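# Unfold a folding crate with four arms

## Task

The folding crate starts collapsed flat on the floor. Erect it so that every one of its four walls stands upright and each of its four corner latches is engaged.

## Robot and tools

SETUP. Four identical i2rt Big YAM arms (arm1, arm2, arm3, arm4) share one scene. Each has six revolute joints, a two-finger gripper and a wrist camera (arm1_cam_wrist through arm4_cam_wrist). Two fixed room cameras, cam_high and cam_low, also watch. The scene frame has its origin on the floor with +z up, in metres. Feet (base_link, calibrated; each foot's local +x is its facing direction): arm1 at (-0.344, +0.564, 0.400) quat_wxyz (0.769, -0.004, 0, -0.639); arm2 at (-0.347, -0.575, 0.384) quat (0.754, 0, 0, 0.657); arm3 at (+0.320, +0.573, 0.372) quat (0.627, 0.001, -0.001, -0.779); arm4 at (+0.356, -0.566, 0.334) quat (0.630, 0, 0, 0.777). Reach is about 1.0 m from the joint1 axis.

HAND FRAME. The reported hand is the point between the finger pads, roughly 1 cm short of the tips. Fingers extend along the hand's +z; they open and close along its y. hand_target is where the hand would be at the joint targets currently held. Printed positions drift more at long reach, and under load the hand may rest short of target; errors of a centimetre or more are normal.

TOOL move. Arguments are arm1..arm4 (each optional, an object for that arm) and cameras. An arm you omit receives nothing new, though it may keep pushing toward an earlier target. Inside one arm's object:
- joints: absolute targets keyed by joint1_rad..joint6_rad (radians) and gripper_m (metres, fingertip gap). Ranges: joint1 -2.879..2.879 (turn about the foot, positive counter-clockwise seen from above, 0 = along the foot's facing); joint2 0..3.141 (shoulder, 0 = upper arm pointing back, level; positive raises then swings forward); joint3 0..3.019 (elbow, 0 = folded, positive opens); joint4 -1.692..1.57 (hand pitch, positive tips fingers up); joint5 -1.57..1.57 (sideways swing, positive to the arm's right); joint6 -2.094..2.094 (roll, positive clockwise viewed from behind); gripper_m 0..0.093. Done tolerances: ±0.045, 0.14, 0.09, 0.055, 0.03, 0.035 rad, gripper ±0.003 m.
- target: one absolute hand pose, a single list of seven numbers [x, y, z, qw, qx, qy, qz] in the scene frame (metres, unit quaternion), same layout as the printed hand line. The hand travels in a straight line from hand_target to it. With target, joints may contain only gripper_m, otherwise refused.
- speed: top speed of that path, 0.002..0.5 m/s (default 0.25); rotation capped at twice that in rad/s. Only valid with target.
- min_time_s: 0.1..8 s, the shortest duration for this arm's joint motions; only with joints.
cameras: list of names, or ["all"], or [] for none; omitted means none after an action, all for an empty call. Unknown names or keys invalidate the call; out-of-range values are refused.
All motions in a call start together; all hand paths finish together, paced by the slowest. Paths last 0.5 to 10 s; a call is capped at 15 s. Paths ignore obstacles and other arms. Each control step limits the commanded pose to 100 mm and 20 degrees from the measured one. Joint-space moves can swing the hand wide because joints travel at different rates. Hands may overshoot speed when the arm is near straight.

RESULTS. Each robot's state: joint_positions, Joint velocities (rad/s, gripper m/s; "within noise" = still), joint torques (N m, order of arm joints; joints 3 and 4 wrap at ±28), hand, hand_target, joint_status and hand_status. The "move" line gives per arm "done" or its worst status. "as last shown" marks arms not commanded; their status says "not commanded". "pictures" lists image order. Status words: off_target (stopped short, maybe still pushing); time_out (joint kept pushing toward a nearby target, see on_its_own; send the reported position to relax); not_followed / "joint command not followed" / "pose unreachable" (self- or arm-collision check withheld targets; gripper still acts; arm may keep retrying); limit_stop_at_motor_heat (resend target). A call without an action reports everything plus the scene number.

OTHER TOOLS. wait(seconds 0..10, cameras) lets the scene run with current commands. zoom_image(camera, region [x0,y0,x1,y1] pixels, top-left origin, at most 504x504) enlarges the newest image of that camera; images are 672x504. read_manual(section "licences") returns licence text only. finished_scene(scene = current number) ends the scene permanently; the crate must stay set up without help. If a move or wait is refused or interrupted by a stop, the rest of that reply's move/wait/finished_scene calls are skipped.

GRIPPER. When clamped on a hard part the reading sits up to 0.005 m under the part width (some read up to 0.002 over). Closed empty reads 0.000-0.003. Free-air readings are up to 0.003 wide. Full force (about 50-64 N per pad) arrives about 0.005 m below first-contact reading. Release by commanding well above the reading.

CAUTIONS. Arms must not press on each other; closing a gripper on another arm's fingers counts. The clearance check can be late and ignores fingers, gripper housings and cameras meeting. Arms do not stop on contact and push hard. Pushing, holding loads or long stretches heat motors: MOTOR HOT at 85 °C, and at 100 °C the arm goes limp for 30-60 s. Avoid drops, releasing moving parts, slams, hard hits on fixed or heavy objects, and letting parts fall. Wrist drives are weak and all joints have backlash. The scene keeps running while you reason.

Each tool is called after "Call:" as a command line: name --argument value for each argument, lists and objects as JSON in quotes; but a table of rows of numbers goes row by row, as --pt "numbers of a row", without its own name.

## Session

Call:
move --cameras '["all"]'

Call:
zoom_image --camera "cam_high" --region '[230, 230, 450, 420]'

Call:
zoom_image --camera "cam_low" --region '[215, 240, 475, 380]'

Scene clock: 0.00 s.
Joint torques (N m): no reading
Motor temperatures (°C): arm1=[27 28 27 26 23 23 25] | arm2=[23 24 24 24 27 26 24] | arm3=[26 24 27 23 25 23 27] | arm4=[24 26 26 29 26 24 26]
Heat: arm1: hottest joint2_rad 28 °C; arm2: hottest joint5_rad 27 °C; arm3: hottest joint3_rad 27 °C; arm4: hottest joint4_rad 29 °C.
Joint velocities: within noise
arm1.joint_positions: joint1_rad=+0.789 joint2_rad=+0.609 joint3_rad=+1.408 joint4_rad=-1.451 joint5_rad=+0.217 joint6_rad=-0.687 gripper_m=+0.09396
arm1.joint_status: not commanded
arm1.hand: x=-0.1883 y=+0.4177 z=+0.9285 quat_wxyz=(-0.292, -0.006, -0.892, +0.344) (m; scene frame)
arm1.hand_target: x=-0.1903 y=+0.4192 z=+0.9383 quat_wxyz=(-0.301, -0.007, -0.887, +0.350) (m; scene frame)
arm1.hand_status: not commanded
arm2.joint_positions: joint1_rad=-0.187 joint2_rad=+0.597 joint3_rad=+1.311 joint4_rad=-1.291 joint5_rad=+0.240 joint6_rad=-0.242 gripper_m=+0.09396
arm2.joint_status: not commanded
arm2.hand: x=-0.2313 y=-0.3616 z=+0.9012 quat_wxyz=(-0.466, +0.549, -0.680, -0.136) (m; scene frame)
arm2.hand_target: x=-0.2318 y=-0.3633 z=+0.9149 quat_wxyz=(-0.477, +0.543, -0.676, -0.143) (m; scene frame)
arm2.hand_status: not commanded
arm3.joint_positions: joint1_rad=+0.868 joint2_rad=+0.636 joint3_rad=+1.401 joint4_rad=-1.459 joint5_rad=+0.267 joint6_rad=-0.464 gripper_m=+0.09396
arm3.joint_status: not commanded
arm3.hand: x=+0.4150 y=+0.3713 z=+0.8920 quat_wxyz=(-0.249, -0.258, -0.861, +0.361) (m; scene frame)
arm3.hand_target: x=+0.4139 y=+0.3728 z=+0.9011 quat_wxyz=(-0.257, -0.258, -0.856, +0.367) (m; scene frame)
arm3.hand_status: not commanded
arm4.joint_positions: joint1_rad=-0.127 joint2_rad=+0.607 joint3_rad=+1.357 joint4_rad=-1.287 joint5_rad=+0.181 joint6_rad=-0.762 gripper_m=+0.09396
arm4.joint_status: not commanded
arm4.hand: x=+0.3685 y=-0.3250 z=+0.8718 quat_wxyz=(-0.478, +0.793, -0.350, -0.141) (m; scene frame)
arm4.hand_target: x=+0.3687 y=-0.3277 z=+0.8812 quat_wxyz=(-0.487, +0.788, -0.349, -0.145) (m; scene frame)
arm4.hand_status: not commanded
pictures: arm1_cam_wrist, arm2_cam_wrist, arm3_cam_wrist, arm4_cam_wrist, cam_high, cam_low

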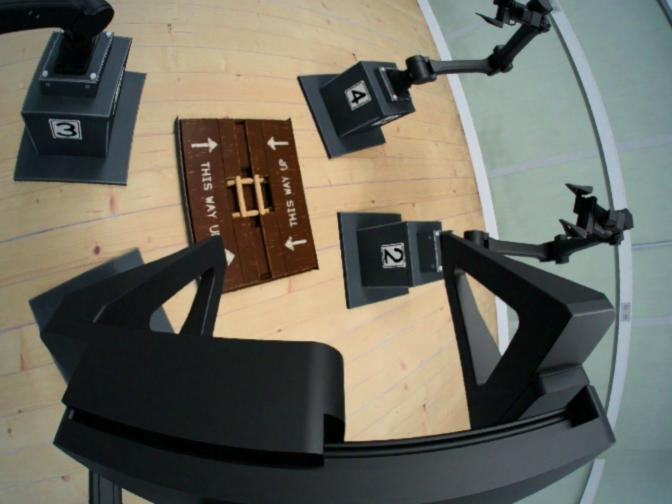

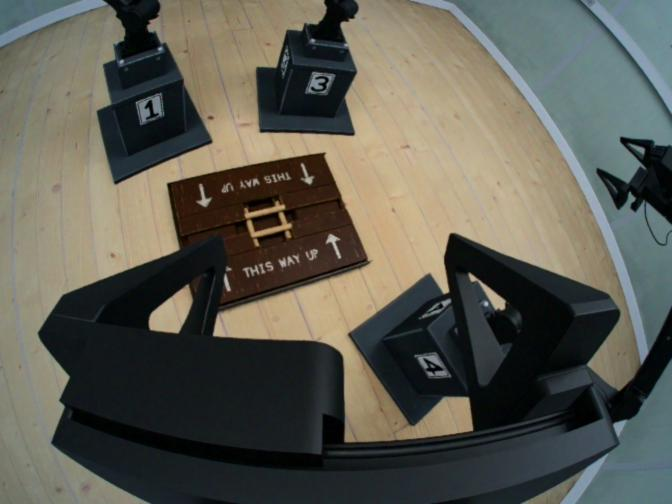

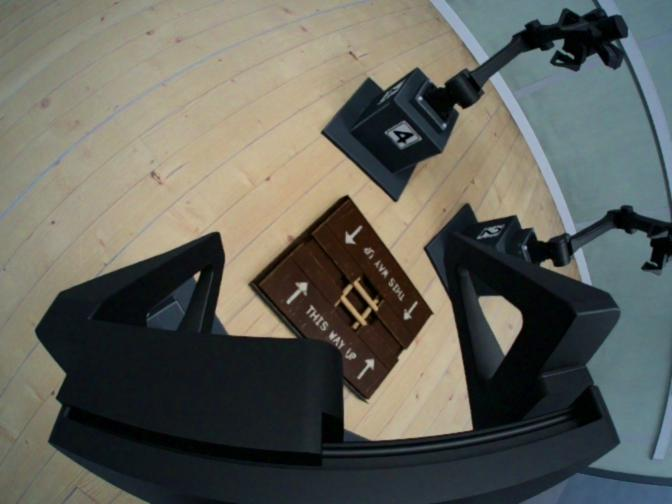

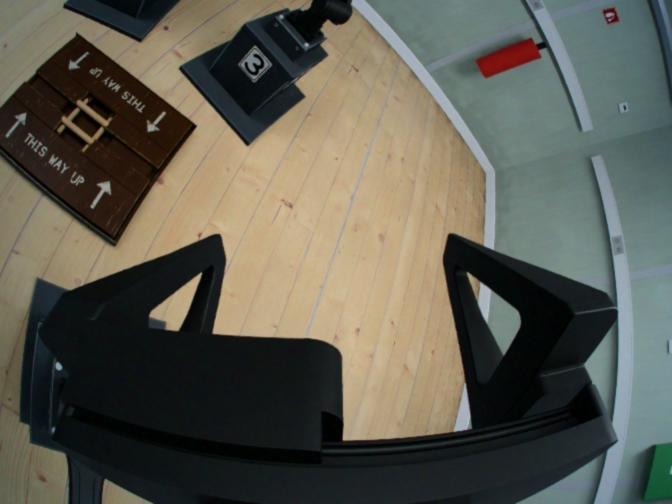

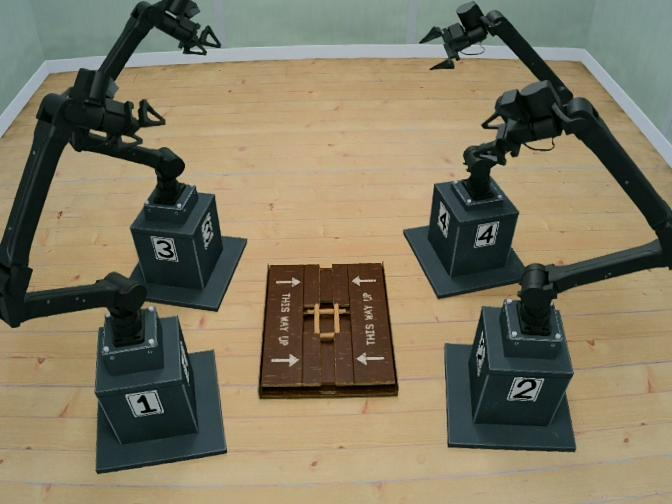

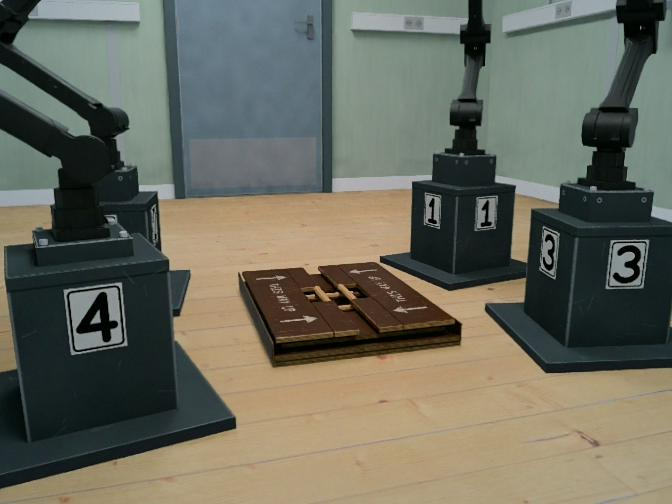

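Scaled by 2.291 from the camera's 672x504 image, which has a finer 960x720 frame.

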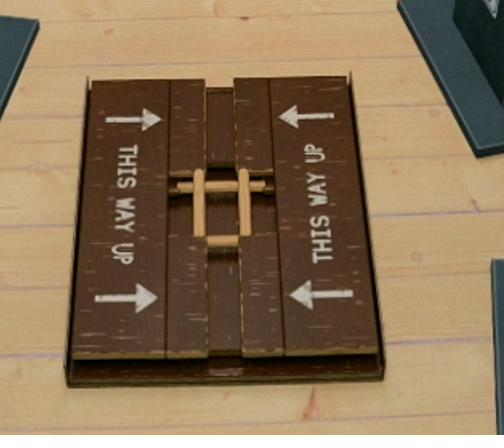

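Scaled by 1.938 from the camera's 672x504 image, which has a finer 960x720 frame.

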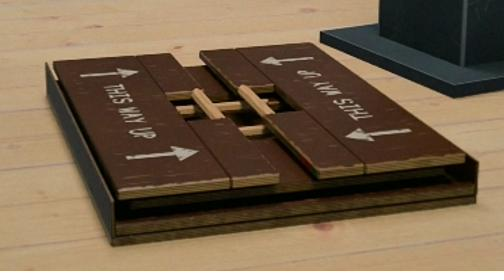

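Call:
move --arm1 '{"target": [-0.014, 0.030, 0.15, 0, 0, 1, 0], "speed": 0.4, "joints": {"gripper_m": 0.055}}' --arm4 '{"target": [0.06, -0.24, 0.42, 0, 1, 0, 0], "speed": 0.4, "joints": {"gripper_m": 0.055}}' --arm2 '{"target": [-0.28, -0.26, 0.50, 0, 0.70711, -0.70711, 0], "speed": 0.4, "joints": {"gripper_m": 0.055}}' --arm3 '{"target": [0.26, 0.26, 0.50, 0, 0.70711, 0.70711, 0], "speed": 0.4, "joints": {"gripper_m": 0.055}}' --cameras '["arm1_cam_wrist", "arm2_cam_wrist", "arm3_cam_wrist", "cam_high"]'

Call:
zoom_image --camera "arm1_cam_wrist" --region '[180, 0, 520, 340]'

Scene clock: 11.33 s.
Joint torques (N m): arm1=[-0.5 -25.35 7.64 0.29 0.14 -0.03] | arm2=[0.79 -8.64 7.47 0.72 -0.12 -0.12] | arm3=[-1.9 -6.59 6.61 0.76 -0.01 0.15] | arm4=[2.49 -11.63 12.15 -0.02 -0.22 -0.11]
Motor temperatures (°C): arm1=[27 29 28 26 23 23 25] | arm2=[23 24 25 24 27 26 24] | arm3=[26 24 28 23 25 23 27] | arm4=[24 26 27 29 26 25 26]
Heat: arm1: hottest joint2_rad 29 °C; arm2: hottest joint5_rad 27 °C; arm3: hottest joint3_rad 28 °C; arm4: hottest joint4_rad 29 °C.
move: arm1 off_target; arm2 off_target; arm3 done; arm4 off_target
Joint velocities: within noise
arm1.joint_positions: joint1_rad=+0.384 joint2_rad=+2.542 joint3_rad=+1.667 joint4_rad=-0.718 joint5_rad=-0.010 joint6_rad=-0.997 gripper_m=+0.05507
arm1.joint_status: all done
arm1.hand: x=-0.0147 y=+0.0477 z=+0.1481 quat_wxyz=(+0.004, -0.003, -1.000, -0.009) (m; scene frame)
arm1.hand_target: x=-0.0143 y=+0.0362 z=+0.1470 quat_wxyz=(+0.003, -0.001, -1.000, -0.005) (m; scene frame)
arm1.hand_status: off_target (0.018 m and 1.2 deg from the pose sent, 0.887 m and 53.7 deg at the start; pose on its path clipped on 13 of 104 steps)
arm2.joint_positions: joint1_rad=-0.075 joint2_rad=+1.257 joint3_rad=+0.847 joint4_rad=-1.191 joint5_rad=+0.005 joint6_rad=-0.193 gripper_m=+0.05513
arm2.joint_status: all done
arm2.hand: x=-0.2797 y=-0.2699 z=+0.4961 quat_wxyz=(+0.011, +0.700, -0.714, +0.011) (m; scene frame)
arm2.hand_target: x=-0.2815 y=-0.2614 z=+0.4993 quat_wxyz=(+0.003, +0.707, -0.707, +0.004) (m; scene frame)
arm2.hand_status: off_target (0.011 m and 2.0 deg from the pose sent, 0.417 m and 59.2 deg at the start)
arm3.joint_positions: joint1_rad=+0.035 joint2_rad=+1.226 joint3_rad=+0.883 joint4_rad=-1.233 joint5_rad=+0.005 joint6_rad=-0.188 gripper_m=+0.05513
arm3.joint_status: all done
arm3.hand: x=+0.2621 y=+0.2627 z=+0.5047 quat_wxyz=(+0.003, -0.704, -0.710, -0.002) (m; scene frame)
arm3.hand_target: x=+0.2587 y=+0.2618 z=+0.4984 quat_wxyz=(+0.004, -0.712, -0.702, -0.007) (m; scene frame)
arm3.hand_status: done (0.006 m and 0.6 deg from the pose sent, 0.436 m and 75.4 deg at the start)
arm4.joint_positions: joint1_rad=+0.519 joint2_rad=+1.582 joint3_rad=+1.075 joint4_rad=-1.109 joint5_rad=+0.010 joint6_rad=-0.805 gripper_m=+0.05507
arm4.joint_status: all done
arm4.hand: x=+0.0807 y=-0.2535 z=+0.4096 quat_wxyz=(+0.013, +1.000, -0.020, +0.019) (m; scene frame)
arm4.hand_target: x=+0.0663 y=-0.2415 z=+0.4185 quat_wxyz=(+0.002, +1.000, -0.008, +0.007) (m; scene frame)
arm4.hand_status: off_target (0.027 m and 3.5 deg from the pose sent, 0.554 m and 75.1 deg at the start)
pictures: arm1_cam_wrist, arm2_cam_wrist, arm3_cam_wrist, cam_high

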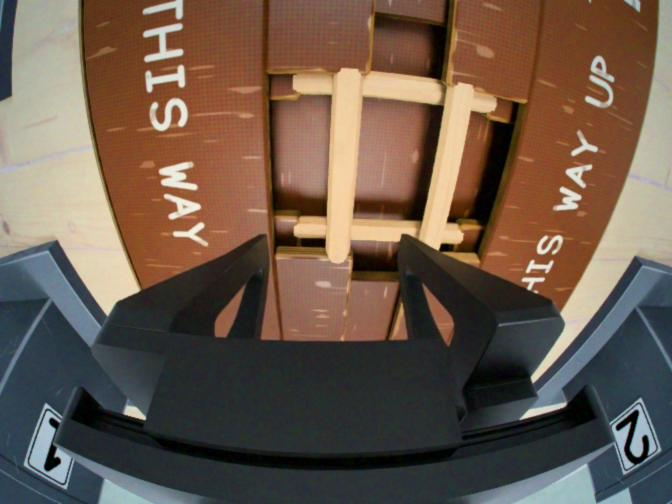

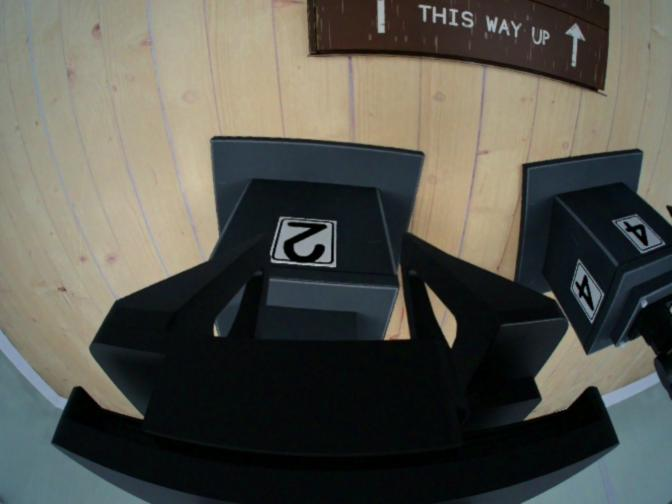

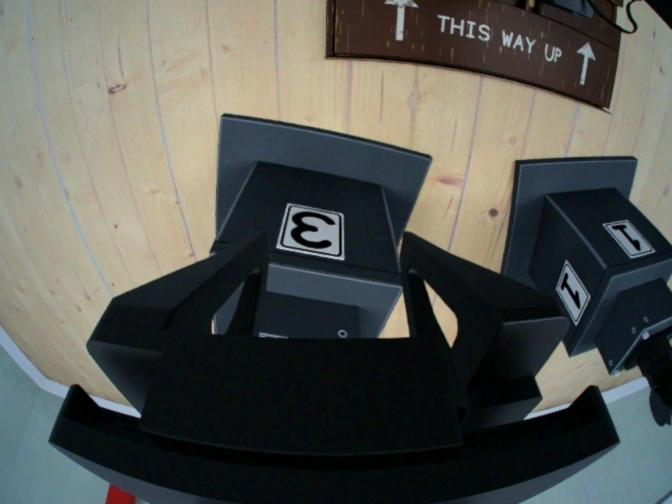

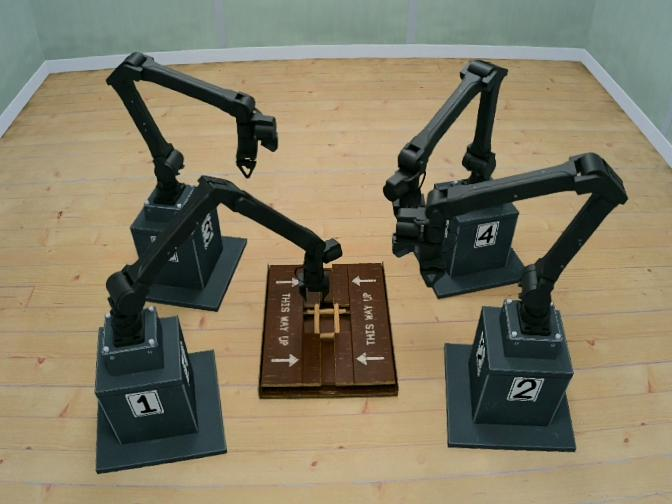

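Scaled by 1.482 from the camera's 672x504 image, which has a finer 960x720 frame.

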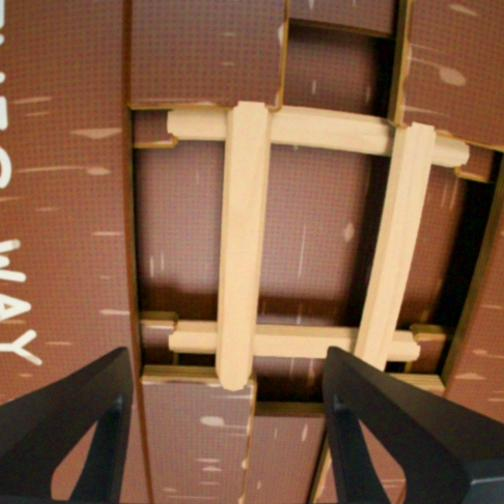

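Call:
move --arm1 '{"target": [-0.0096, 0.0258, 0.043, 0, 0.01745, 0.99985, 0], "speed": 0.15}'

Call:
move --arm1 '{"joints": {"gripper_m": 0.008}}' --cameras '["arm1_cam_wrist"]'

Call:
move --arm1 '{"target": [-0.009, 0.0418, 0.142, -0.00303, 0.01718, 0.98466, -0.17362], "speed": 0.18}'

Call:
move --arm1 '{"target": [-0.0079, 0.0738, 0.194, -0.00568, 0.0165, 0.94538, -0.32552], "speed": 0.18}' --cameras '["arm1_cam_wrist", "cam_high"]'

Scene clock: 33.53 s.
Joint torques (N m): arm1=[-0.91 -25.29 7.34 0.64 0.14 0.13] | arm2=[0.73 -8.64 7.46 0.72 -0.12 -0.12] | arm3=[-1.67 -5.95 6.69 0.79 0 0.15] | arm4=[2.2 -11.63 12.14 -0.03 -0.22 -0.1]
Motor temperatures (°C): arm1=[27 32 30 26 23 23 25] | arm2=[23 24 26 24 27 26 24] | arm3=[26 24 29 23 25 23 27] | arm4=[24 27 30 29 26 25 26]
Heat: arm1: hottest joint2_rad 32 °C; arm2: hottest joint5_rad 27 °C; arm3: hottest joint3_rad 29 °C; arm4: hottest joint3_rad 30 °C.
move: arm1 off_target
Joint velocities: within noise
arm1.joint_positions: joint1_rad=+0.384 joint2_rad=+2.781 joint3_rad=+1.844 joint4_rad=-0.657 joint5_rad=-0.010 joint6_rad=-0.997 gripper_m=+0.05507
arm1.joint_status: not commanded
arm1.hand: x=-0.0110 y=+0.0403 z=+0.0456 quat_wxyz=(+0.005, -0.003, -1.000, -0.010) (m; scene frame)
arm1.hand_target: x=-0.0104 y=+0.0273 z=+0.0432 quat_wxyz=(+0.000, -0.013, -1.000, -0.001) (m; scene frame)
arm1.hand_status: off_target (0.015 m and 2.1 deg from the pose sent, 0.107 m and 2.1 deg at the start)
arm2, arm3: as last shown
arm4.joint_positions: joint1_rad=+0.516 joint2_rad=+1.582 joint3_rad=+1.075 joint4_rad=-1.109 joint5_rad=+0.010 joint6_rad=-0.805 gripper_m=+0.05507
arm4.joint_status: not commanded
arm4.hand: x=+0.0817 y=-0.2526 z=+0.4096 quat_wxyz=(+0.013, +1.000, -0.021, +0.019) (m; scene frame)
arm4.hand_target: x=+0.0673 y=-0.2406 z=+0.4185 quat_wxyz=(+0.002, +1.000, -0.010, +0.007) (m; scene frame)
arm4.hand_status: not commanded
pictures: none

Scene clock: 34.27 s.
Joint torques (N m): arm1=[-1.44 -25.29 7.13 0.88 0.15 0.03] | arm2=[0.79 -8.64 7.46 0.72 -0.12 -0.13] | arm3=[-1.38 -6.77 6.58 0.81 -0.04 0.16] | arm4=[2.2 -11.58 12.15 -0.02 -0.22 -0.1]
Motor temperatures (°C): arm1=[27 32 30 26 23 23 25] | arm2=[23 25 26 24 27 26 24] | arm3=[26 24 29 23 25 23 27] | arm4=[24 27 30 29 26 25 26]
Heat: arm1: hottest joint2_rad 32 °C; arm2: hottest joint5_rad 27 °C; arm3: hottest joint3_rad 29 °C; arm4: hottest joint3_rad 30 °C.
move: arm1 off_target
Joint velocities: within noise
arm1.joint_positions: joint1_rad=+0.384 joint2_rad=+2.781 joint3_rad=+1.844 joint4_rad=-0.661 joint5_rad=-0.018 joint6_rad=-0.971 gripper_m=+0.01730
arm1.joint_status: gripper_m off_target (ended at +0.01733, target +0.00800)
arm1.hand: x=-0.0105 y=+0.0420 z=+0.0456 quat_wxyz=(+0.003, -0.016, -1.000, -0.014) (m; scene frame)
arm1.hand_target: x=-0.0090 y=+0.0281 z=+0.0432 quat_wxyz=(-0.003, -0.017, -1.000, -0.002) (m; scene frame)
arm1.hand_status: not commanded
arm2, arm3, arm4: as last shown
pictures: arm1_cam_wrist

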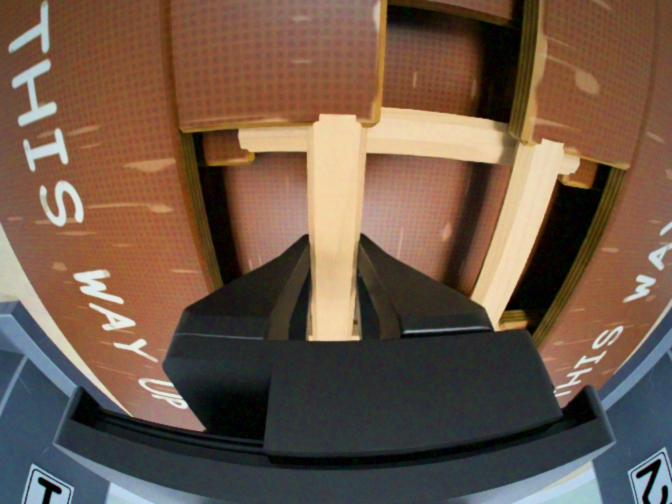

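Scene clock: 36.00 s.
Joint torques (N m): arm1=[-0.79 -29.1 3.36 0.76 0.68 0.06] | arm2=[0.79 -8.7 7.47 0.69 -0.12 -0.12] | arm3=[-1.26 -6.18 6.63 0.9 -0.01 0.16] | arm4=[2.2 -11.63 12.14 -0.03 -0.22 -0.1]
Motor temperatures (°C): arm1=[27 32 30 26 23 23 25] | arm2=[23 25 26 24 27 26 24] | arm3=[26 24 30 23 25 23 27] | arm4=[24 27 30 29 26 25 26]
Heat: arm1: hottest joint2_rad 32 °C; arm2: hottest joint5_rad 27 °C; arm3: hottest joint3_rad 30 °C; arm4: hottest joint3_rad 30 °C.
move: arm1 off_target
Joint velocities: within noise
arm1.joint_positions: joint1_rad=+0.450 joint2_rad=+2.536 joint3_rad=+1.447 joint4_rad=-0.229 joint5_rad=+0.192 joint6_rad=-0.928 gripper_m=+0.01730
arm1.joint_status: not commanded
arm1.hand: x=-0.0113 y=+0.0516 z=+0.1156 quat_wxyz=(+0.004, -0.016, -0.987, +0.160) (m; scene frame)
arm1.hand_target: x=-0.0084 y=+0.0406 z=+0.1409 quat_wxyz=(+0.001, -0.017, -0.984, +0.175) (m; scene frame)
arm1.hand_status: off_target (0.028 m and 1.6 deg from the pose sent, 0.096 m and 21.6 deg at the start)
arm2, arm3, arm4: as last shown
pictures: none

Scene clock: 37.60 s.
Joint torques (N m): arm1=[-0.26 -26.4 2.15 1.43 0.98 0.01] | arm2=[0.79 -8.7 7.46 0.72 -0.12 -0.12] | arm3=[-1.2 -6.77 6.82 0.87 -0.02 0.14] | arm4=[2.14 -11.58 12.15 -0.03 -0.22 -0.1]
Motor temperatures (°C): arm1=[27 32 30 26 23 23 25] | arm2=[23 25 26 24 27 26 24] | arm3=[26 24 30 23 25 23 27] | arm4=[24 27 30 29 26 25 26]
Heat: arm1: hottest joint2_rad 32 °C; arm2: hottest joint5_rad 27 °C; arm3: hottest joint3_rad 30 °C; arm4: hottest joint3_rad 30 °C.
move: arm1 off_target
Joint velocities: within noise
arm1.joint_positions: joint1_rad=+0.542 joint2_rad=+2.404 joint3_rad=+1.175 joint4_rad=+0.140 joint5_rad=+0.416 joint6_rad=-0.916 gripper_m=+0.01730
arm1.joint_status: not commanded
arm1.hand: x=-0.0105 y=+0.0797 z=+0.1691 quat_wxyz=(+0.009, -0.014, -0.950, +0.310) (m; scene frame)
arm1.hand_target: x=-0.0078 y=+0.0727 z=+0.1929 quat_wxyz=(+0.006, -0.015, -0.945, +0.326) (m; scene frame)
arm1.hand_status: off_target (0.026 m and 1.9 deg from the pose sent, 0.082 m and 19.5 deg at the start)
arm2, arm3, arm4: as last shown
pictures: arm1_cam_wrist, cam_high

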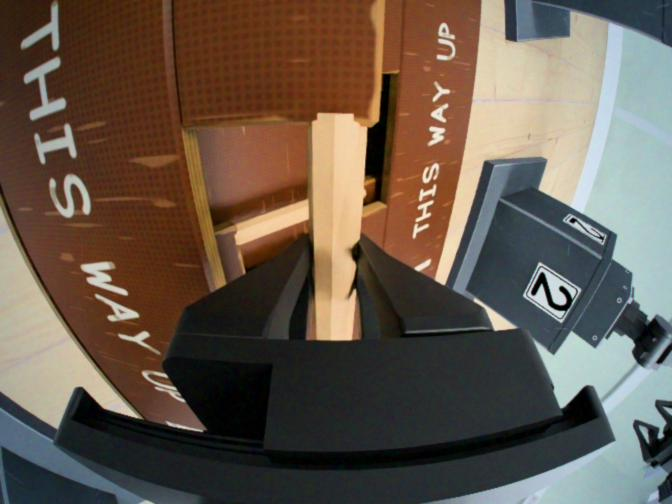

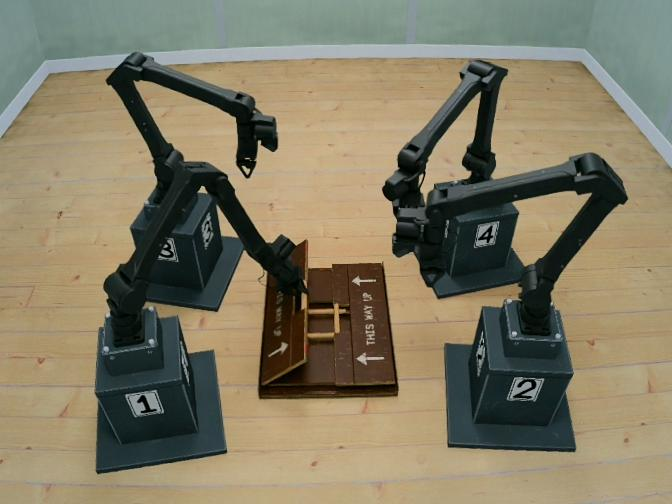

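Call:
move --arm1 '{"target": [-0.0065, 0.1137, 0.230, -0.00806, 0.01548, 0.88688, -0.46168], "speed": 0.18}'

Call:
move --arm1 '{"target": [-0.0058, 0.1607, 0.246, -0.00873, 0.01511, 0.8659, -0.49992], "speed": 0.2}' --arm4 '{"target": [-0.0236, -0.0027, 0.110, 0, 0.99985, -0.01745, 0], "speed": 0.35}'

Call:
move --arm1 '{"target": [-0.0059, 0.2168, 0.247, -0.00873, 0.01511, 0.8659, -0.49992], "speed": 0.12}' --arm4 '{"target": [-0.0258, -0.0102, 0.035, 0, 0.99985, -0.01745, 0], "speed": 0.15}' --cameras '["arm4_cam_wrist", "cam_high"]'

Scene clock: 41.63 s.
Joint torques (N m): arm1=[-0.03 -24 1.39 2.18 1.37 -0.01] | arm2=[0.79 -8.7 7.47 0.72 -0.12 -0.13] | arm3=[-1.55 -6.71 6.63 0.83 -0.03 0.15] | arm4=[2.26 -11.63 12.15 -0.02 -0.23 -0.1]
Motor temperatures (°C): arm1=[27 32 29 26 23 23 25] | arm2=[23 25 26 24 27 26 24] | arm3=[26 24 30 23 25 23 27] | arm4=[24 27 31 29 26 25 26]
Heat: arm1: hottest joint2_rad 32 °C; arm2: hottest joint5_rad 27 °C; arm3: hottest joint3_rad 30 °C; arm4: hottest joint3_rad 31 °C.
move: arm1 off_target
Joint velocities: within noise
arm1.joint_positions: joint1_rad=+0.651 joint2_rad=+2.375 joint3_rad=+0.986 joint4_rad=+0.514 joint5_rad=+0.651 joint6_rad=-0.945 gripper_m=+0.01730
arm1.joint_status: not commanded
arm1.hand: x=-0.0105 y=+0.1177 z=+0.2061 quat_wxyz=(+0.011, -0.014, -0.896, +0.444) (m; scene frame)
arm1.hand_target: x=-0.0072 y=+0.1125 z=+0.2288 quat_wxyz=(+0.008, -0.015, -0.887, +0.461) (m; scene frame)
arm1.hand_status: off_target (0.025 m and 2.3 deg from the pose sent, 0.070 m and 18.8 deg at the start)
arm2, arm3, arm4: as last shown
pictures: none

Scene clock: 43.97 s.
Joint torques (N m): arm1=[0.32 -22.77 0.25 2.28 1.25 0.11] | arm2=[0.79 -8.7 7.47 0.7 -0.12 -0.12] | arm3=[-1.32 -6.36 6.56 0.94 -0.05 0.17] | arm4=[1.38 -22.65 10.66 -0.57 -0.24 -0.1]
Motor temperatures (°C): arm1=[27 32 29 26 23 23 25] | arm2=[23 25 26 24 27 26 24] | arm3=[26 24 30 23 25 23 27] | arm4=[24 27 31 29 26 25 26]
Heat: arm1: hottest joint2_rad 32 °C; arm2: hottest joint5_rad 27 °C; arm3: hottest joint3_rad 30 °C; arm4: hottest joint3_rad 31 °C.
move: arm1 off_target; arm4 off_target
Joint velocities: within noise
arm1.joint_positions: joint1_rad=+0.741 joint2_rad=+2.344 joint3_rad=+0.885 joint4_rad=+0.629 joint5_rad=+0.774 joint6_rad=-0.926 gripper_m=+0.01723
arm1.joint_status: not commanded
arm1.hand: x=-0.0096 y=+0.1584 z=+0.2282 quat_wxyz=(+0.014, -0.013, -0.873, +0.488) (m; scene frame)
arm1.hand_target: x=-0.0061 y=+0.1596 z=+0.2459 quat_wxyz=(+0.009, -0.015, -0.865, +0.501) (m; scene frame)
arm1.hand_status: off_target (0.018 m and 1.7 deg from the pose sent, 0.059 m and 7.3 deg at the start)
arm2, arm3: as last shown
arm4.joint_positions: joint1_rad=+0.389 joint2_rad=+2.581 joint3_rad=+1.879 joint4_rad=-0.870 joint5_rad=+0.000 joint6_rad=-0.927 gripper_m=+0.05507
arm4.joint_status: not commanded
arm4.hand: x=-0.0199 y=-0.0116 z=+0.1142 quat_wxyz=(+0.000, +1.000, -0.024, +0.000) (m; scene frame)
arm4.hand_target: x=-0.0210 y=-0.0043 z=+0.1080 quat_wxyz=(+0.000, +1.000, -0.018, -0.001) (m; scene frame)
arm4.hand_status: off_target (0.011 m and 0.7 deg from the pose sent, 0.404 m and 2.7 deg at the start)
pictures: none

Scene clock: 45.40 s.
Joint torques (N m): arm1=[1.2 -20.95 -0.27 0.96 0.92 0.23] | arm2=[0.79 -8.7 7.46 0.7 -0.12 -0.13] | arm3=[-1.32 -6.48 6.68 0.76 -0.04 0.15] | arm4=[2.37 -23.18 9.96 0.06 -0.19 0.02]
Motor temperatures (°C): arm1=[27 32 29 26 23 23 25] | arm2=[23 25 26 24 27 26 24] | arm3=[26 24 30 23 25 23 27] | arm4=[24 27 31 29 26 25 26]
Heat: arm1: hottest joint2_rad 32 °C; arm2: hottest joint5_rad 27 °C; arm3: hottest joint3_rad 30 °C; arm4: hottest joint3_rad 31 °C.
move: arm1 off_target; arm4 off_target
Joint velocities: within noise
arm1.joint_positions: joint1_rad=+0.838 joint2_rad=+2.309 joint3_rad=+0.811 joint4_rad=+0.618 joint5_rad=+0.858 joint6_rad=-0.831 gripper_m=+0.01679
arm1.joint_status: not commanded
arm1.hand: x=-0.0088 y=+0.2034 z=+0.2393 quat_wxyz=(+0.014, -0.017, -0.865, +0.501) (m; scene frame)
arm1.hand_target: x=-0.0095 y=+0.2124 z=+0.2472 quat_wxyz=(+0.013, -0.015, -0.865, +0.501) (m; scene frame)
arm1.hand_status: off_target (0.016 m and 0.6 deg from the pose sent, 0.061 m and 1.7 deg at the start)
arm2, arm3: as last shown
arm4.joint_positions: joint1_rad=+0.395 joint2_rad=+2.726 joint3_rad=+1.946 joint4_rad=-0.812 joint5_rad=+0.000 joint6_rad=-0.929 gripper_m=+0.05506
arm4.joint_status: not commanded
arm4.hand: x=-0.0188 y=-0.0205 z=+0.0389 quat_wxyz=(+0.008, +1.000, -0.020, +0.006) (m; scene frame)
arm4.hand_target: x=-0.0282 y=-0.0142 z=+0.0349 quat_wxyz=(+0.001, +1.000, -0.014, +0.000) (m; scene frame)
arm4.hand_status: off_target (0.013 m and 1.2 deg from the pose sent, 0.079 m and 0.7 deg at the start)
pictures: arm4_cam_wrist, cam_high

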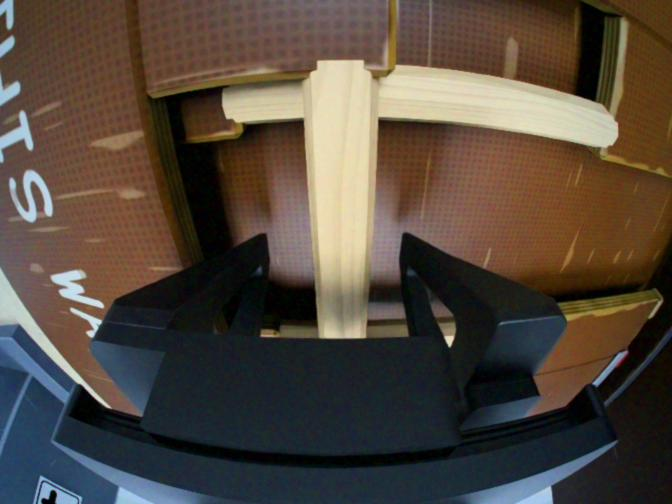

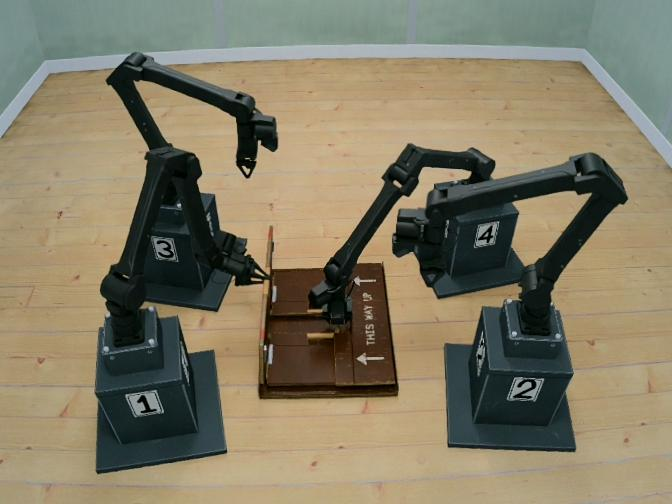

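Call:
move --arm4 '{"joints": {"gripper_m": 0.008}}' --arm1 '{"target": [-0.0059, 0.2225, 0.247, -0.00873, 0.01511, 0.8659, -0.49992], "speed": 0.05}'

Call:
move --arm4 '{"target": [-0.0243, -0.0247, 0.138, -0.17362, 0.98466, -0.01718, 0.00303], "speed": 0.18}'

Call:
move --arm4 '{"target": [-0.0254, -0.0567, 0.190, -0.32552, 0.94538, -0.0165, 0.00568], "speed": 0.18}' --cameras '["arm4_cam_wrist", "cam_high"]'

Call:
move --arm4 '{"target": [-0.0268, -0.0967, 0.228, -0.46168, 0.88688, -0.01548, 0.00806], "speed": 0.18}'

Call:
move --arm4 '{"target": [-0.0285, -0.1437, 0.245, -0.49992, 0.8659, -0.01511, 0.00873], "speed": 0.18}' --arm2 '{"target": [-0.10, 0.02, 0.24, 0, 0.69476, -0.71944, 0], "speed": 0.35}' --arm3 '{"target": [0.17, 0.06, 0.34, 0, 0.71944, 0.69476, 0], "speed": 0.3}'

Call:
move --arm4 '{"target": [-0.0291, -0.1907, 0.246, -0.49992, 0.8659, -0.01511, 0.00873], "speed": 0.12}' --arm2 '{"target": [-0.0795, 0.0302, 0.11, 0, 0.69476, -0.71944, 0], "speed": 0.3}' --cameras '["arm2_cam_wrist", "arm4_cam_wrist", "cam_high"]'

Scene clock: 53.47 s.
Joint torques (N m): arm1=[1.85 -20.66 -0.38 0.91 0.61 0.33] | arm2=[0.73 -8.7 7.47 0.72 -0.12 -0.13] | arm3=[-1.49 -6.89 6.64 0.87 -0.02 0.15] | arm4=[2.26 -22.95 9.92 -0.02 -0.26 0.14]
Motor temperatures (°C): arm1=[27 32 29 26 23 23 26] | arm2=[23 25 26 24 27 26 24] | arm3=[26 24 30 23 25 23 27] | arm4=[24 28 30 29 26 25 26]
Heat: arm1: hottest joint2_rad 32 °C; arm2: hottest joint5_rad 27 °C; arm3: hottest joint3_rad 30 °C; arm4: hottest joint3_rad 30 °C.
move: arm1 off_target; arm4 off_target
Joint velocities: within noise
arm1.joint_positions: joint1_rad=+0.853 joint2_rad=+2.306 joint3_rad=+0.805 joint4_rad=+0.609 joint5_rad=+0.873 joint6_rad=-0.811 gripper_m=+0.01679
arm1.joint_status: not commanded
arm1.hand: x=-0.0084 y=+0.2096 z=+0.2402 quat_wxyz=(+0.014, -0.019, -0.864, +0.503) (m; scene frame)
arm1.hand_target: x=-0.0064 y=+0.2219 z=+0.2469 quat_wxyz=(+0.009, -0.015, -0.866, +0.501) (m; scene frame)
arm1.hand_status: off_target (0.015 m and 0.9 deg from the pose sent, 0.021 m and 0.6 deg at the start)
arm2.joint_positions: joint1_rad=-0.075 joint2_rad=+1.257 joint3_rad=+0.847 joint4_rad=-1.191 joint5_rad=+0.005 joint6_rad=-0.193 gripper_m=+0.05513
arm2.joint_status: not commanded
arm2.hand: x=-0.2797 y=-0.2699 z=+0.4961 quat_wxyz=(+0.011, +0.700, -0.714, +0.011) (m; scene frame)
arm2.hand_target: x=-0.2815 y=-0.2614 z=+0.4993 quat_wxyz=(+0.003, +0.707, -0.707, +0.004) (m; scene frame)
arm2.hand_status: not commanded
arm3.joint_positions: joint1_rad=+0.035 joint2_rad=+1.226 joint3_rad=+0.883 joint4_rad=-1.233 joint5_rad=+0.005 joint6_rad=-0.188 gripper_m=+0.05513
arm3.joint_status: not commanded
arm3.hand: x=+0.2621 y=+0.2627 z=+0.5047 quat_wxyz=(+0.003, -0.704, -0.710, -0.002) (m; scene frame)
arm3.hand_target: x=+0.2587 y=+0.2618 z=+0.4984 quat_wxyz=(+0.004, -0.712, -0.702, -0.007) (m; scene frame)
arm3.hand_status: not commanded
arm4.joint_positions: joint1_rad=+0.389 joint2_rad=+2.726 joint3_rad=+1.948 joint4_rad=-0.808 joint5_rad=+0.004 joint6_rad=-0.947 gripper_m=+0.01599
arm4.joint_status: gripper_m off_target (ended at +0.01602, target +0.00800)
arm4.hand: x=-0.0158 y=-0.0166 z=+0.0393 quat_wxyz=(+0.006, +1.000, -0.014, +0.006) (m; scene frame)
arm4.hand_target: x=-0.0249 y=-0.0113 z=+0.0350 quat_wxyz=(+0.000, +1.000, -0.013, +0.000) (m; scene frame)
arm4.hand_status: not commanded
pictures: none

Scene clock: 55.17 s.
Joint torques (N m): arm1=[1.96 -20.72 -0.47 0.99 0.65 0.28] | arm2=[0.79 -8.64 7.46 0.72 -0.12 -0.13] | arm3=[-1.44 -6.36 6.65 0.81 -0.01 0.12] | arm4=[2.61 -26.29 5.49 -0.12 -0.06 0.32]
Motor temperatures (°C): arm1=[27 32 29 26 23 23 26] | arm2=[23 25 26 24 27 26 24] | arm3=[26 24 30 23 25 23 27] | arm4=[24 28 30 29 26 25 26]
Heat: arm1: hottest joint2_rad 32 °C; arm2: hottest joint5_rad 27 °C; arm3: hottest joint3_rad 30 °C; arm4: hottest joint3_rad 30 °C.
move: arm4 off_target
Joint velocities: within noise
arm1, arm2, arm3: as last shown
arm1.hand_target: x=-0.0064 y=+0.2219 z=+0.2469 quat_wxyz=(+0.009, -0.015, -0.865, +0.501) (m; scene frame)
arm4.joint_positions: joint1_rad=+0.453 joint2_rad=+2.466 joint3_rad=+1.563 joint4_rad=-0.408 joint5_rad=+0.228 joint6_rad=-0.912 gripper_m=+0.01599
arm4.joint_status: not commanded
arm4.hand: x=-0.0170 y=-0.0217 z=+0.1136 quat_wxyz=(-0.171, +0.985, -0.014, +0.010) (m; scene frame)
arm4.hand_target: x=-0.0264 y=-0.0222 z=+0.1375 quat_wxyz=(-0.177, +0.984, -0.017, +0.001) (m; scene frame)
arm4.hand_status: off_target (0.026 m and 0.9 deg from the pose sent, 0.099 m and 20.7 deg at the start)
pictures: none

Scene clock: 56.73 s.
Joint torques (N m): arm1=[1.85 -20.78 -0.27 0.94 0.63 0.36] | arm2=[0.79 -8.7 7.46 0.72 -0.12 -0.13] | arm3=[-1.79 -6.48 6.68 0.83 -0.04 0.13] | arm4=[2.9 -23.18 4.66 0.76 0.11 0.26]
Motor temperatures (°C): arm1=[27 32 29 26 23 23 26] | arm2=[23 25 26 24 27 26 24] | arm3=[26 24 30 23 25 23 27] | arm4=[24 28 30 29 26 25 26]
Heat: arm1: hottest joint2_rad 32 °C; arm2: hottest joint5_rad 27 °C; arm3: hottest joint3_rad 30 °C; arm4: hottest joint3_rad 30 °C.
move: arm4 off_target
Joint velocities: within noise
arm1, arm2, arm3: as last shown
arm4.joint_positions: joint1_rad=+0.540 joint2_rad=+2.299 joint3_rad=+1.280 joint4_rad=-0.080 joint5_rad=+0.450 joint6_rad=-0.898 gripper_m=+0.01596
arm4.joint_status: not commanded
arm4.hand: x=-0.0169 y=-0.0526 z=+0.1720 quat_wxyz=(-0.315, +0.949, -0.017, +0.015) (m; scene frame)
arm4.hand_target: x=-0.0248 y=-0.0577 z=+0.1882 quat_wxyz=(-0.320, +0.947, -0.015, +0.007) (m; scene frame)
arm4.hand_status: off_target (0.020 m and 1.7 deg from the pose sent, 0.084 m and 18.4 deg at the start)
pictures: arm4_cam_wrist, cam_high

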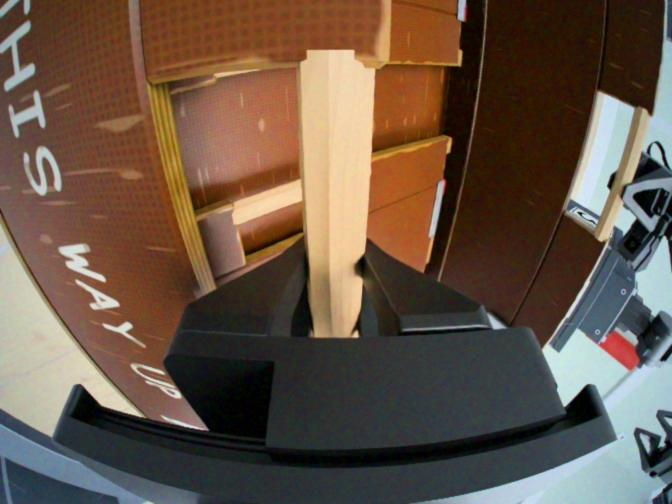

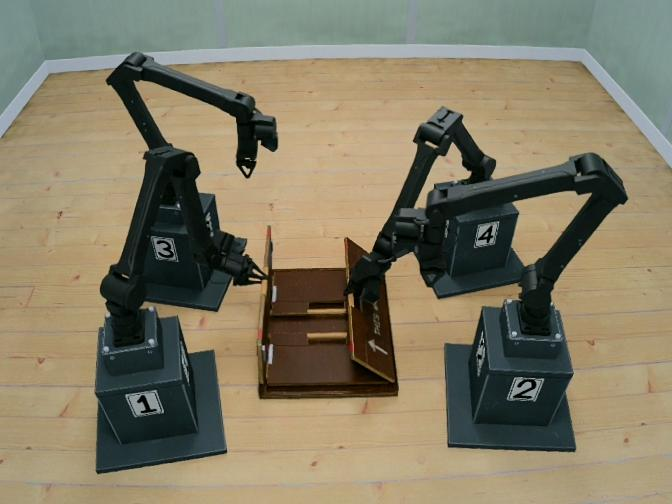

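Scene clock: 58.33 s.
Joint torques (N m): arm1=[1.67 -20.48 -0.39 0.92 0.67 0.32] | arm2=[0.79 -8.7 7.47 0.7 -0.12 -0.13] | arm3=[-1.85 -6.18 6.63 0.9 -0.06 0.13] | arm4=[2.96 -21.01 4.15 1.87 0.42 0.01]
Motor temperatures (°C): arm1=[27 32 29 26 23 23 26] | arm2=[23 25 26 24 27 26 24] | arm3=[26 24 30 23 25 23 27] | arm4=[24 29 30 29 26 25 26]
Heat: arm1: hottest joint2_rad 32 °C; arm2: hottest joint5_rad 27 °C; arm3: hottest joint3_rad 30 °C; arm4: hottest joint3_rad 30 °C.
move: arm4 off_target
Joint velocities: within noise
arm1, arm2, arm3: as last shown
arm4.joint_positions: joint1_rad=+0.646 joint2_rad=+2.236 joint3_rad=+1.075 joint4_rad=+0.279 joint5_rad=+0.697 joint6_rad=-0.927 gripper_m=+0.01594
arm4.joint_status: not commanded
arm4.hand: x=-0.0176 y=-0.0920 z=+0.2106 quat_wxyz=(-0.451, +0.892, -0.022, +0.019) (m; scene frame)
arm4.hand_target: x=-0.0270 y=-0.0949 z=+0.2278 quat_wxyz=(-0.463, +0.886, -0.015, +0.010) (m; scene frame)
arm4.hand_status: off_target (0.020 m and 2.0 deg from the pose sent, 0.072 m and 18.3 deg at the start)
pictures: none

Scene clock: 60.60 s.
Joint torques (N m): arm1=[2.2 -20.72 -0.47 0.9 0.66 0.38] | arm2=[-0.56 -23.71 8.23 -0.05 -0.15 -0.12] | arm3=[-1.85 -13.39 8.83 0.64 -0.01 -0.03] | arm4=[3.37 -19.66 3.67 1.73 0.48 0.18]
Motor temperatures (°C): arm1=[27 32 29 26 23 23 26] | arm2=[23 25 26 24 27 26 24] | arm3=[26 25 30 23 25 23 27] | arm4=[24 29 30 29 26 25 27]
Heat: arm1: hottest joint2_rad 32 °C; arm2: hottest joint5_rad 27 °C; arm3: hottest joint3_rad 30 °C; arm4: hottest joint3_rad 30 °C.
move: arm2 off_target; arm3 off_target; arm4 off_target
Joint velocities: within noise
arm1: as last shown
arm1.hand_target: x=-0.0064 y=+0.2219 z=+0.2468 quat_wxyz=(+0.009, -0.015, -0.865, +0.501) (m; scene frame)
arm2.joint_positions: joint1_rad=-0.255 joint2_rad=+2.380 joint3_rad=+1.673 joint4_rad=-0.889 joint5_rad=+0.001 joint6_rad=-0.346 gripper_m=+0.05513
arm2.joint_status: not commanded
arm2.hand: x=-0.1070 y=+0.0043 z=+0.2312 quat_wxyz=(+0.011, +0.691, -0.723, +0.006) (m; scene frame)
arm2.hand_target: x=-0.0986 y=+0.0167 z=+0.2384 quat_wxyz=(+0.001, +0.692, -0.722, +0.000) (m; scene frame)
arm2.hand_status: off_target (0.019 m and 1.5 deg from the pose sent, 0.426 m and 1.9 deg at the start)
arm3.joint_positions: joint1_rad=-0.058 joint2_rad=+1.943 joint3_rad=+1.262 joint4_rad=-0.906 joint5_rad=+0.005 joint6_rad=-0.235 gripper_m=+0.05513
arm3.joint_status: not commanded
arm3.hand: x=+0.1799 y=+0.0776 z=+0.3413 quat_wxyz=(+0.005, -0.721, -0.693, -0.007) (m; scene frame)
arm3.hand_target: x=+0.1693 y=+0.0623 z=+0.3395 quat_wxyz=(-0.001, -0.722, -0.692, +0.001) (m; scene frame)
arm3.hand_status: off_target (0.020 m and 1.0 deg from the pose sent, 0.277 m and 2.5 deg at the start)
arm4.joint_positions: joint1_rad=+0.734 joint2_rad=+2.188 joint3_rad=+0.966 joint4_rad=+0.379 joint5_rad=+0.809 joint6_rad=-0.904 gripper_m=+0.01540
arm4.joint_status: not commanded
arm4.hand: x=-0.0192 y=-0.1368 z=+0.2304 quat_wxyz=(-0.492, +0.870, -0.021, +0.020) (m; scene frame)
arm4.hand_target: x=-0.0295 y=-0.1429 z=+0.2456 quat_wxyz=(-0.501, +0.865, -0.019, +0.006) (m; scene frame)
arm4.hand_status: off_target (0.019 m and 1.8 deg from the pose sent, 0.063 m and 6.5 deg at the start)
pictures: none

Scene clock: 62.07 s.
Joint torques (N m): arm1=[2.14 -20.31 -0.47 0.95 0.62 0.31] | arm2=[-0.79 -26.4 7.16 0.24 -0.08 -0.13] | arm3=[-1.49 -14.15 8.96 0.62 -0.01 -0.03] | arm4=[4.13 -19.02 2.99 0.31 0.15 0.3]
Motor temperatures (°C): arm1=[27 32 29 26 23 23 26] | arm2=[23 25 26 24 27 26 24] | arm3=[26 25 30 23 25 23 27] | arm4=[24 29 30 29 26 25 27]
Heat: arm1: hottest joint2_rad 32 °C; arm2: hottest joint5_rad 27 °C; arm3: hottest joint3_rad 30 °C; arm4: hottest joint3_rad 30 °C.
move: arm2 off_target; arm4 off_target
Joint velocities: within noise
arm1, arm3: as last shown
arm2.joint_positions: joint1_rad=-0.273 joint2_rad=+2.680 joint3_rad=+1.848 joint4_rad=-0.788 joint5_rad=+0.001 joint6_rad=-0.372 gripper_m=+0.05513
arm2.joint_status: not commanded
arm2.hand: x=-0.0927 y=+0.0080 z=+0.0924 quat_wxyz=(+0.022, +0.694, -0.720, +0.010) (m; scene frame)
arm2.hand_target: x=-0.0789 y=+0.0280 z=+0.1104 quat_wxyz=(+0.000, +0.694, -0.720, +0.000) (m; scene frame)
arm2.hand_status: off_target (0.031 m and 2.8 deg from the pose sent, 0.127 m and 1.5 deg at the start)
arm4.joint_positions: joint1_rad=+0.807 joint2_rad=+2.159 joint3_rad=+0.903 joint4_rad=+0.370 joint5_rad=+0.875 joint6_rad=-0.834 gripper_m=+0.01525
arm4.joint_status: not commanded
arm4.hand: x=-0.0187 y=-0.1759 z=+0.2353 quat_wxyz=(-0.501, +0.865, -0.023, +0.022) (m; scene frame)
arm4.hand_target: x=-0.0280 y=-0.1894 z=+0.2453 quat_wxyz=(-0.500, +0.866, -0.012, +0.011) (m; scene frame)
arm4.hand_status: off_target (0.021 m and 1.7 deg from the pose sent, 0.057 m and 1.8 deg at the start)
pictures: arm2_cam_wrist, arm4_cam_wrist, cam_high

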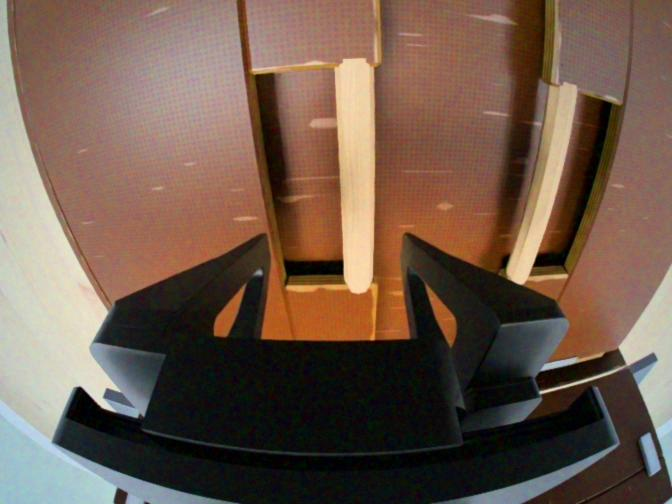

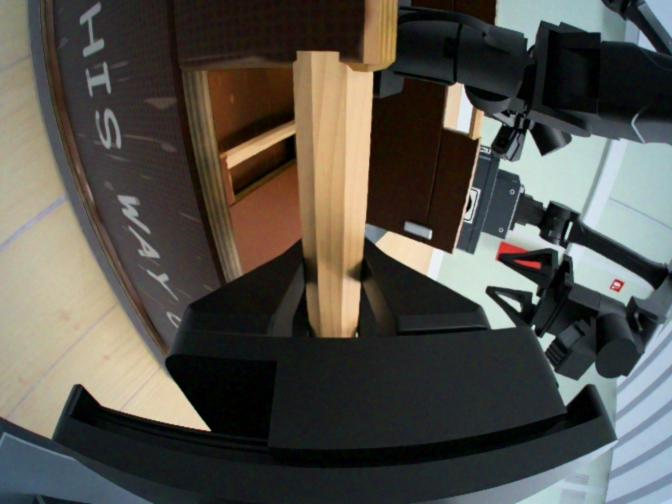

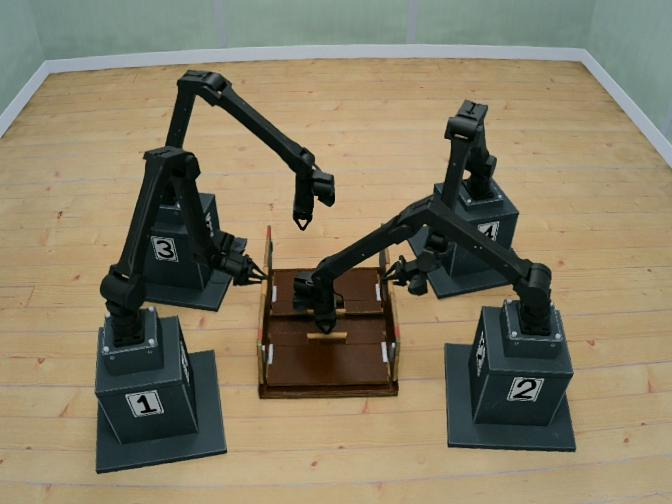

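Call:
move --arm2 '{"target": [-0.0735, 0.0322, 0.06, 0, 0.69476, -0.71944, 0], "speed": 0.15}' --cameras '["arm2_cam_wrist"]'

Scene clock: 69.67 s.
Joint torques (N m): arm1=[1.49 -20.95 -0.29 0.96 0.6 0.33] | arm2=[-0.91 -25.76 7.31 0.4 -0.08 -0.13] | arm3=[-2.08 -12.98 8.66 0.5 0.01 -0.01] | arm4=[4.13 -19.08 2.97 0.31 0.15 0.29]
Motor temperatures (°C): arm1=[27 31 29 26 23 23 26] | arm2=[23 25 26 24 27 26 24] | arm3=[26 25 31 23 25 23 27] | arm4=[24 29 29 29 26 25 27]
Heat: arm1: hottest joint2_rad 31 °C; arm2: hottest joint5_rad 27 °C; arm3: hottest joint3_rad 31 °C; arm4: hottest joint2_rad 29 °C.
move: arm2 off_target
Joint velocities: within noise
arm1, arm3, arm4: as last shown
arm2.joint_positions: joint1_rad=-0.273 joint2_rad=+2.785 joint3_rad=+1.946 joint4_rad=-0.771 joint5_rad=+0.001 joint6_rad=-0.378 gripper_m=+0.05513
arm2.joint_status: not commanded
arm2.hand: x=-0.0887 y=+0.0173 z=+0.0517 quat_wxyz=(+0.017, +0.696, -0.718, +0.008) (m; scene frame)
arm2.hand_target: x=-0.0751 y=+0.0327 z=+0.0608 quat_wxyz=(-0.001, +0.695, -0.719, +0.000) (m; scene frame)
arm2.hand_status: off_target (0.023 m and 2.2 deg from the pose sent, 0.045 m and 2.8 deg at the start)
arm4.hand_target: x=-0.0280 y=-0.1894 z=+0.2453 quat_wxyz=(-0.500, +0.866, -0.012, +0.012) (m; scene frame)
pictures: arm2_cam_wrist

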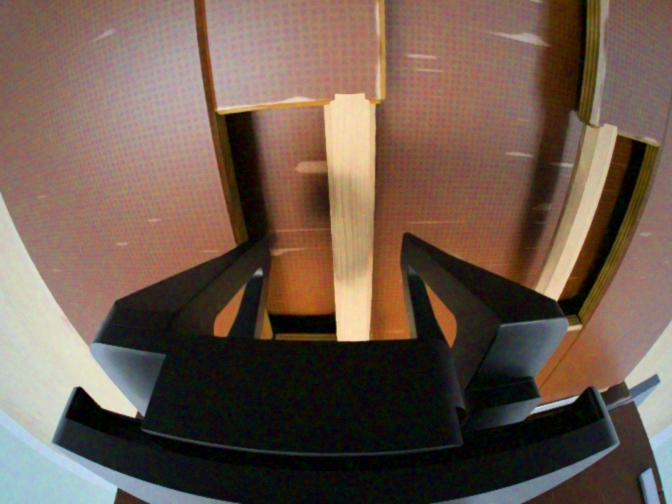

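Call:
move --arm2 '{"target": [-0.0685, 0.0322, 0.030, 0, 0.69476, -0.71944, 0], "speed": 0.1}' --cameras '["arm2_cam_wrist"]'

Scene clock: 73.23 s.
Joint torques (N m): arm1=[2.26 -20.72 -0.53 0.95 0.62 0.32] | arm2=[-0.5 -25.52 7.32 0.5 -0.08 -0.13] | arm3=[-1.55 -13.74 8.72 0.51 -0.03 0] | arm4=[4.13 -19.02 2.99 0.31 0.15 0.3]
Motor temperatures (°C): arm1=[27 31 29 26 23 23 26] | arm2=[23 26 26 24 27 26 24] | arm3=[26 25 31 23 25 23 27] | arm4=[24 29 29 29 26 25 27]
Heat: arm1: hottest joint2_rad 31 °C; arm2: hottest joint5_rad 27 °C; arm3: hottest joint3_rad 31 °C; arm4: hottest joint2_rad 29 °C.
move: arm2 off_target
Joint velocities: within noise
arm1, arm3, arm4: as last shown
arm2.joint_positions: joint1_rad=-0.284 joint2_rad=+2.854 joint3_rad=+2.012 joint4_rad=-0.765 joint5_rad=+0.001 joint6_rad=-0.384 gripper_m=+0.05513
arm2.joint_status: not commanded
arm2.hand: x=-0.0808 y=+0.0179 z=+0.0246 quat_wxyz=(+0.016, +0.694, -0.720, +0.007) (m; scene frame)
arm2.hand_target: x=-0.0679 y=+0.0313 z=+0.0301 quat_wxyz=(+0.000, +0.694, -0.720, +0.000) (m; scene frame)
arm2.hand_status: off_target (0.020 m and 2.0 deg from the pose sent, 0.033 m and 2.2 deg at the start)
pictures: arm2_cam_wrist

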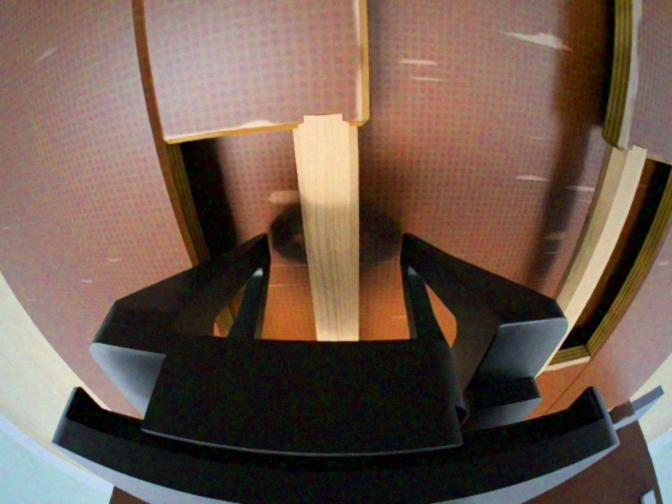

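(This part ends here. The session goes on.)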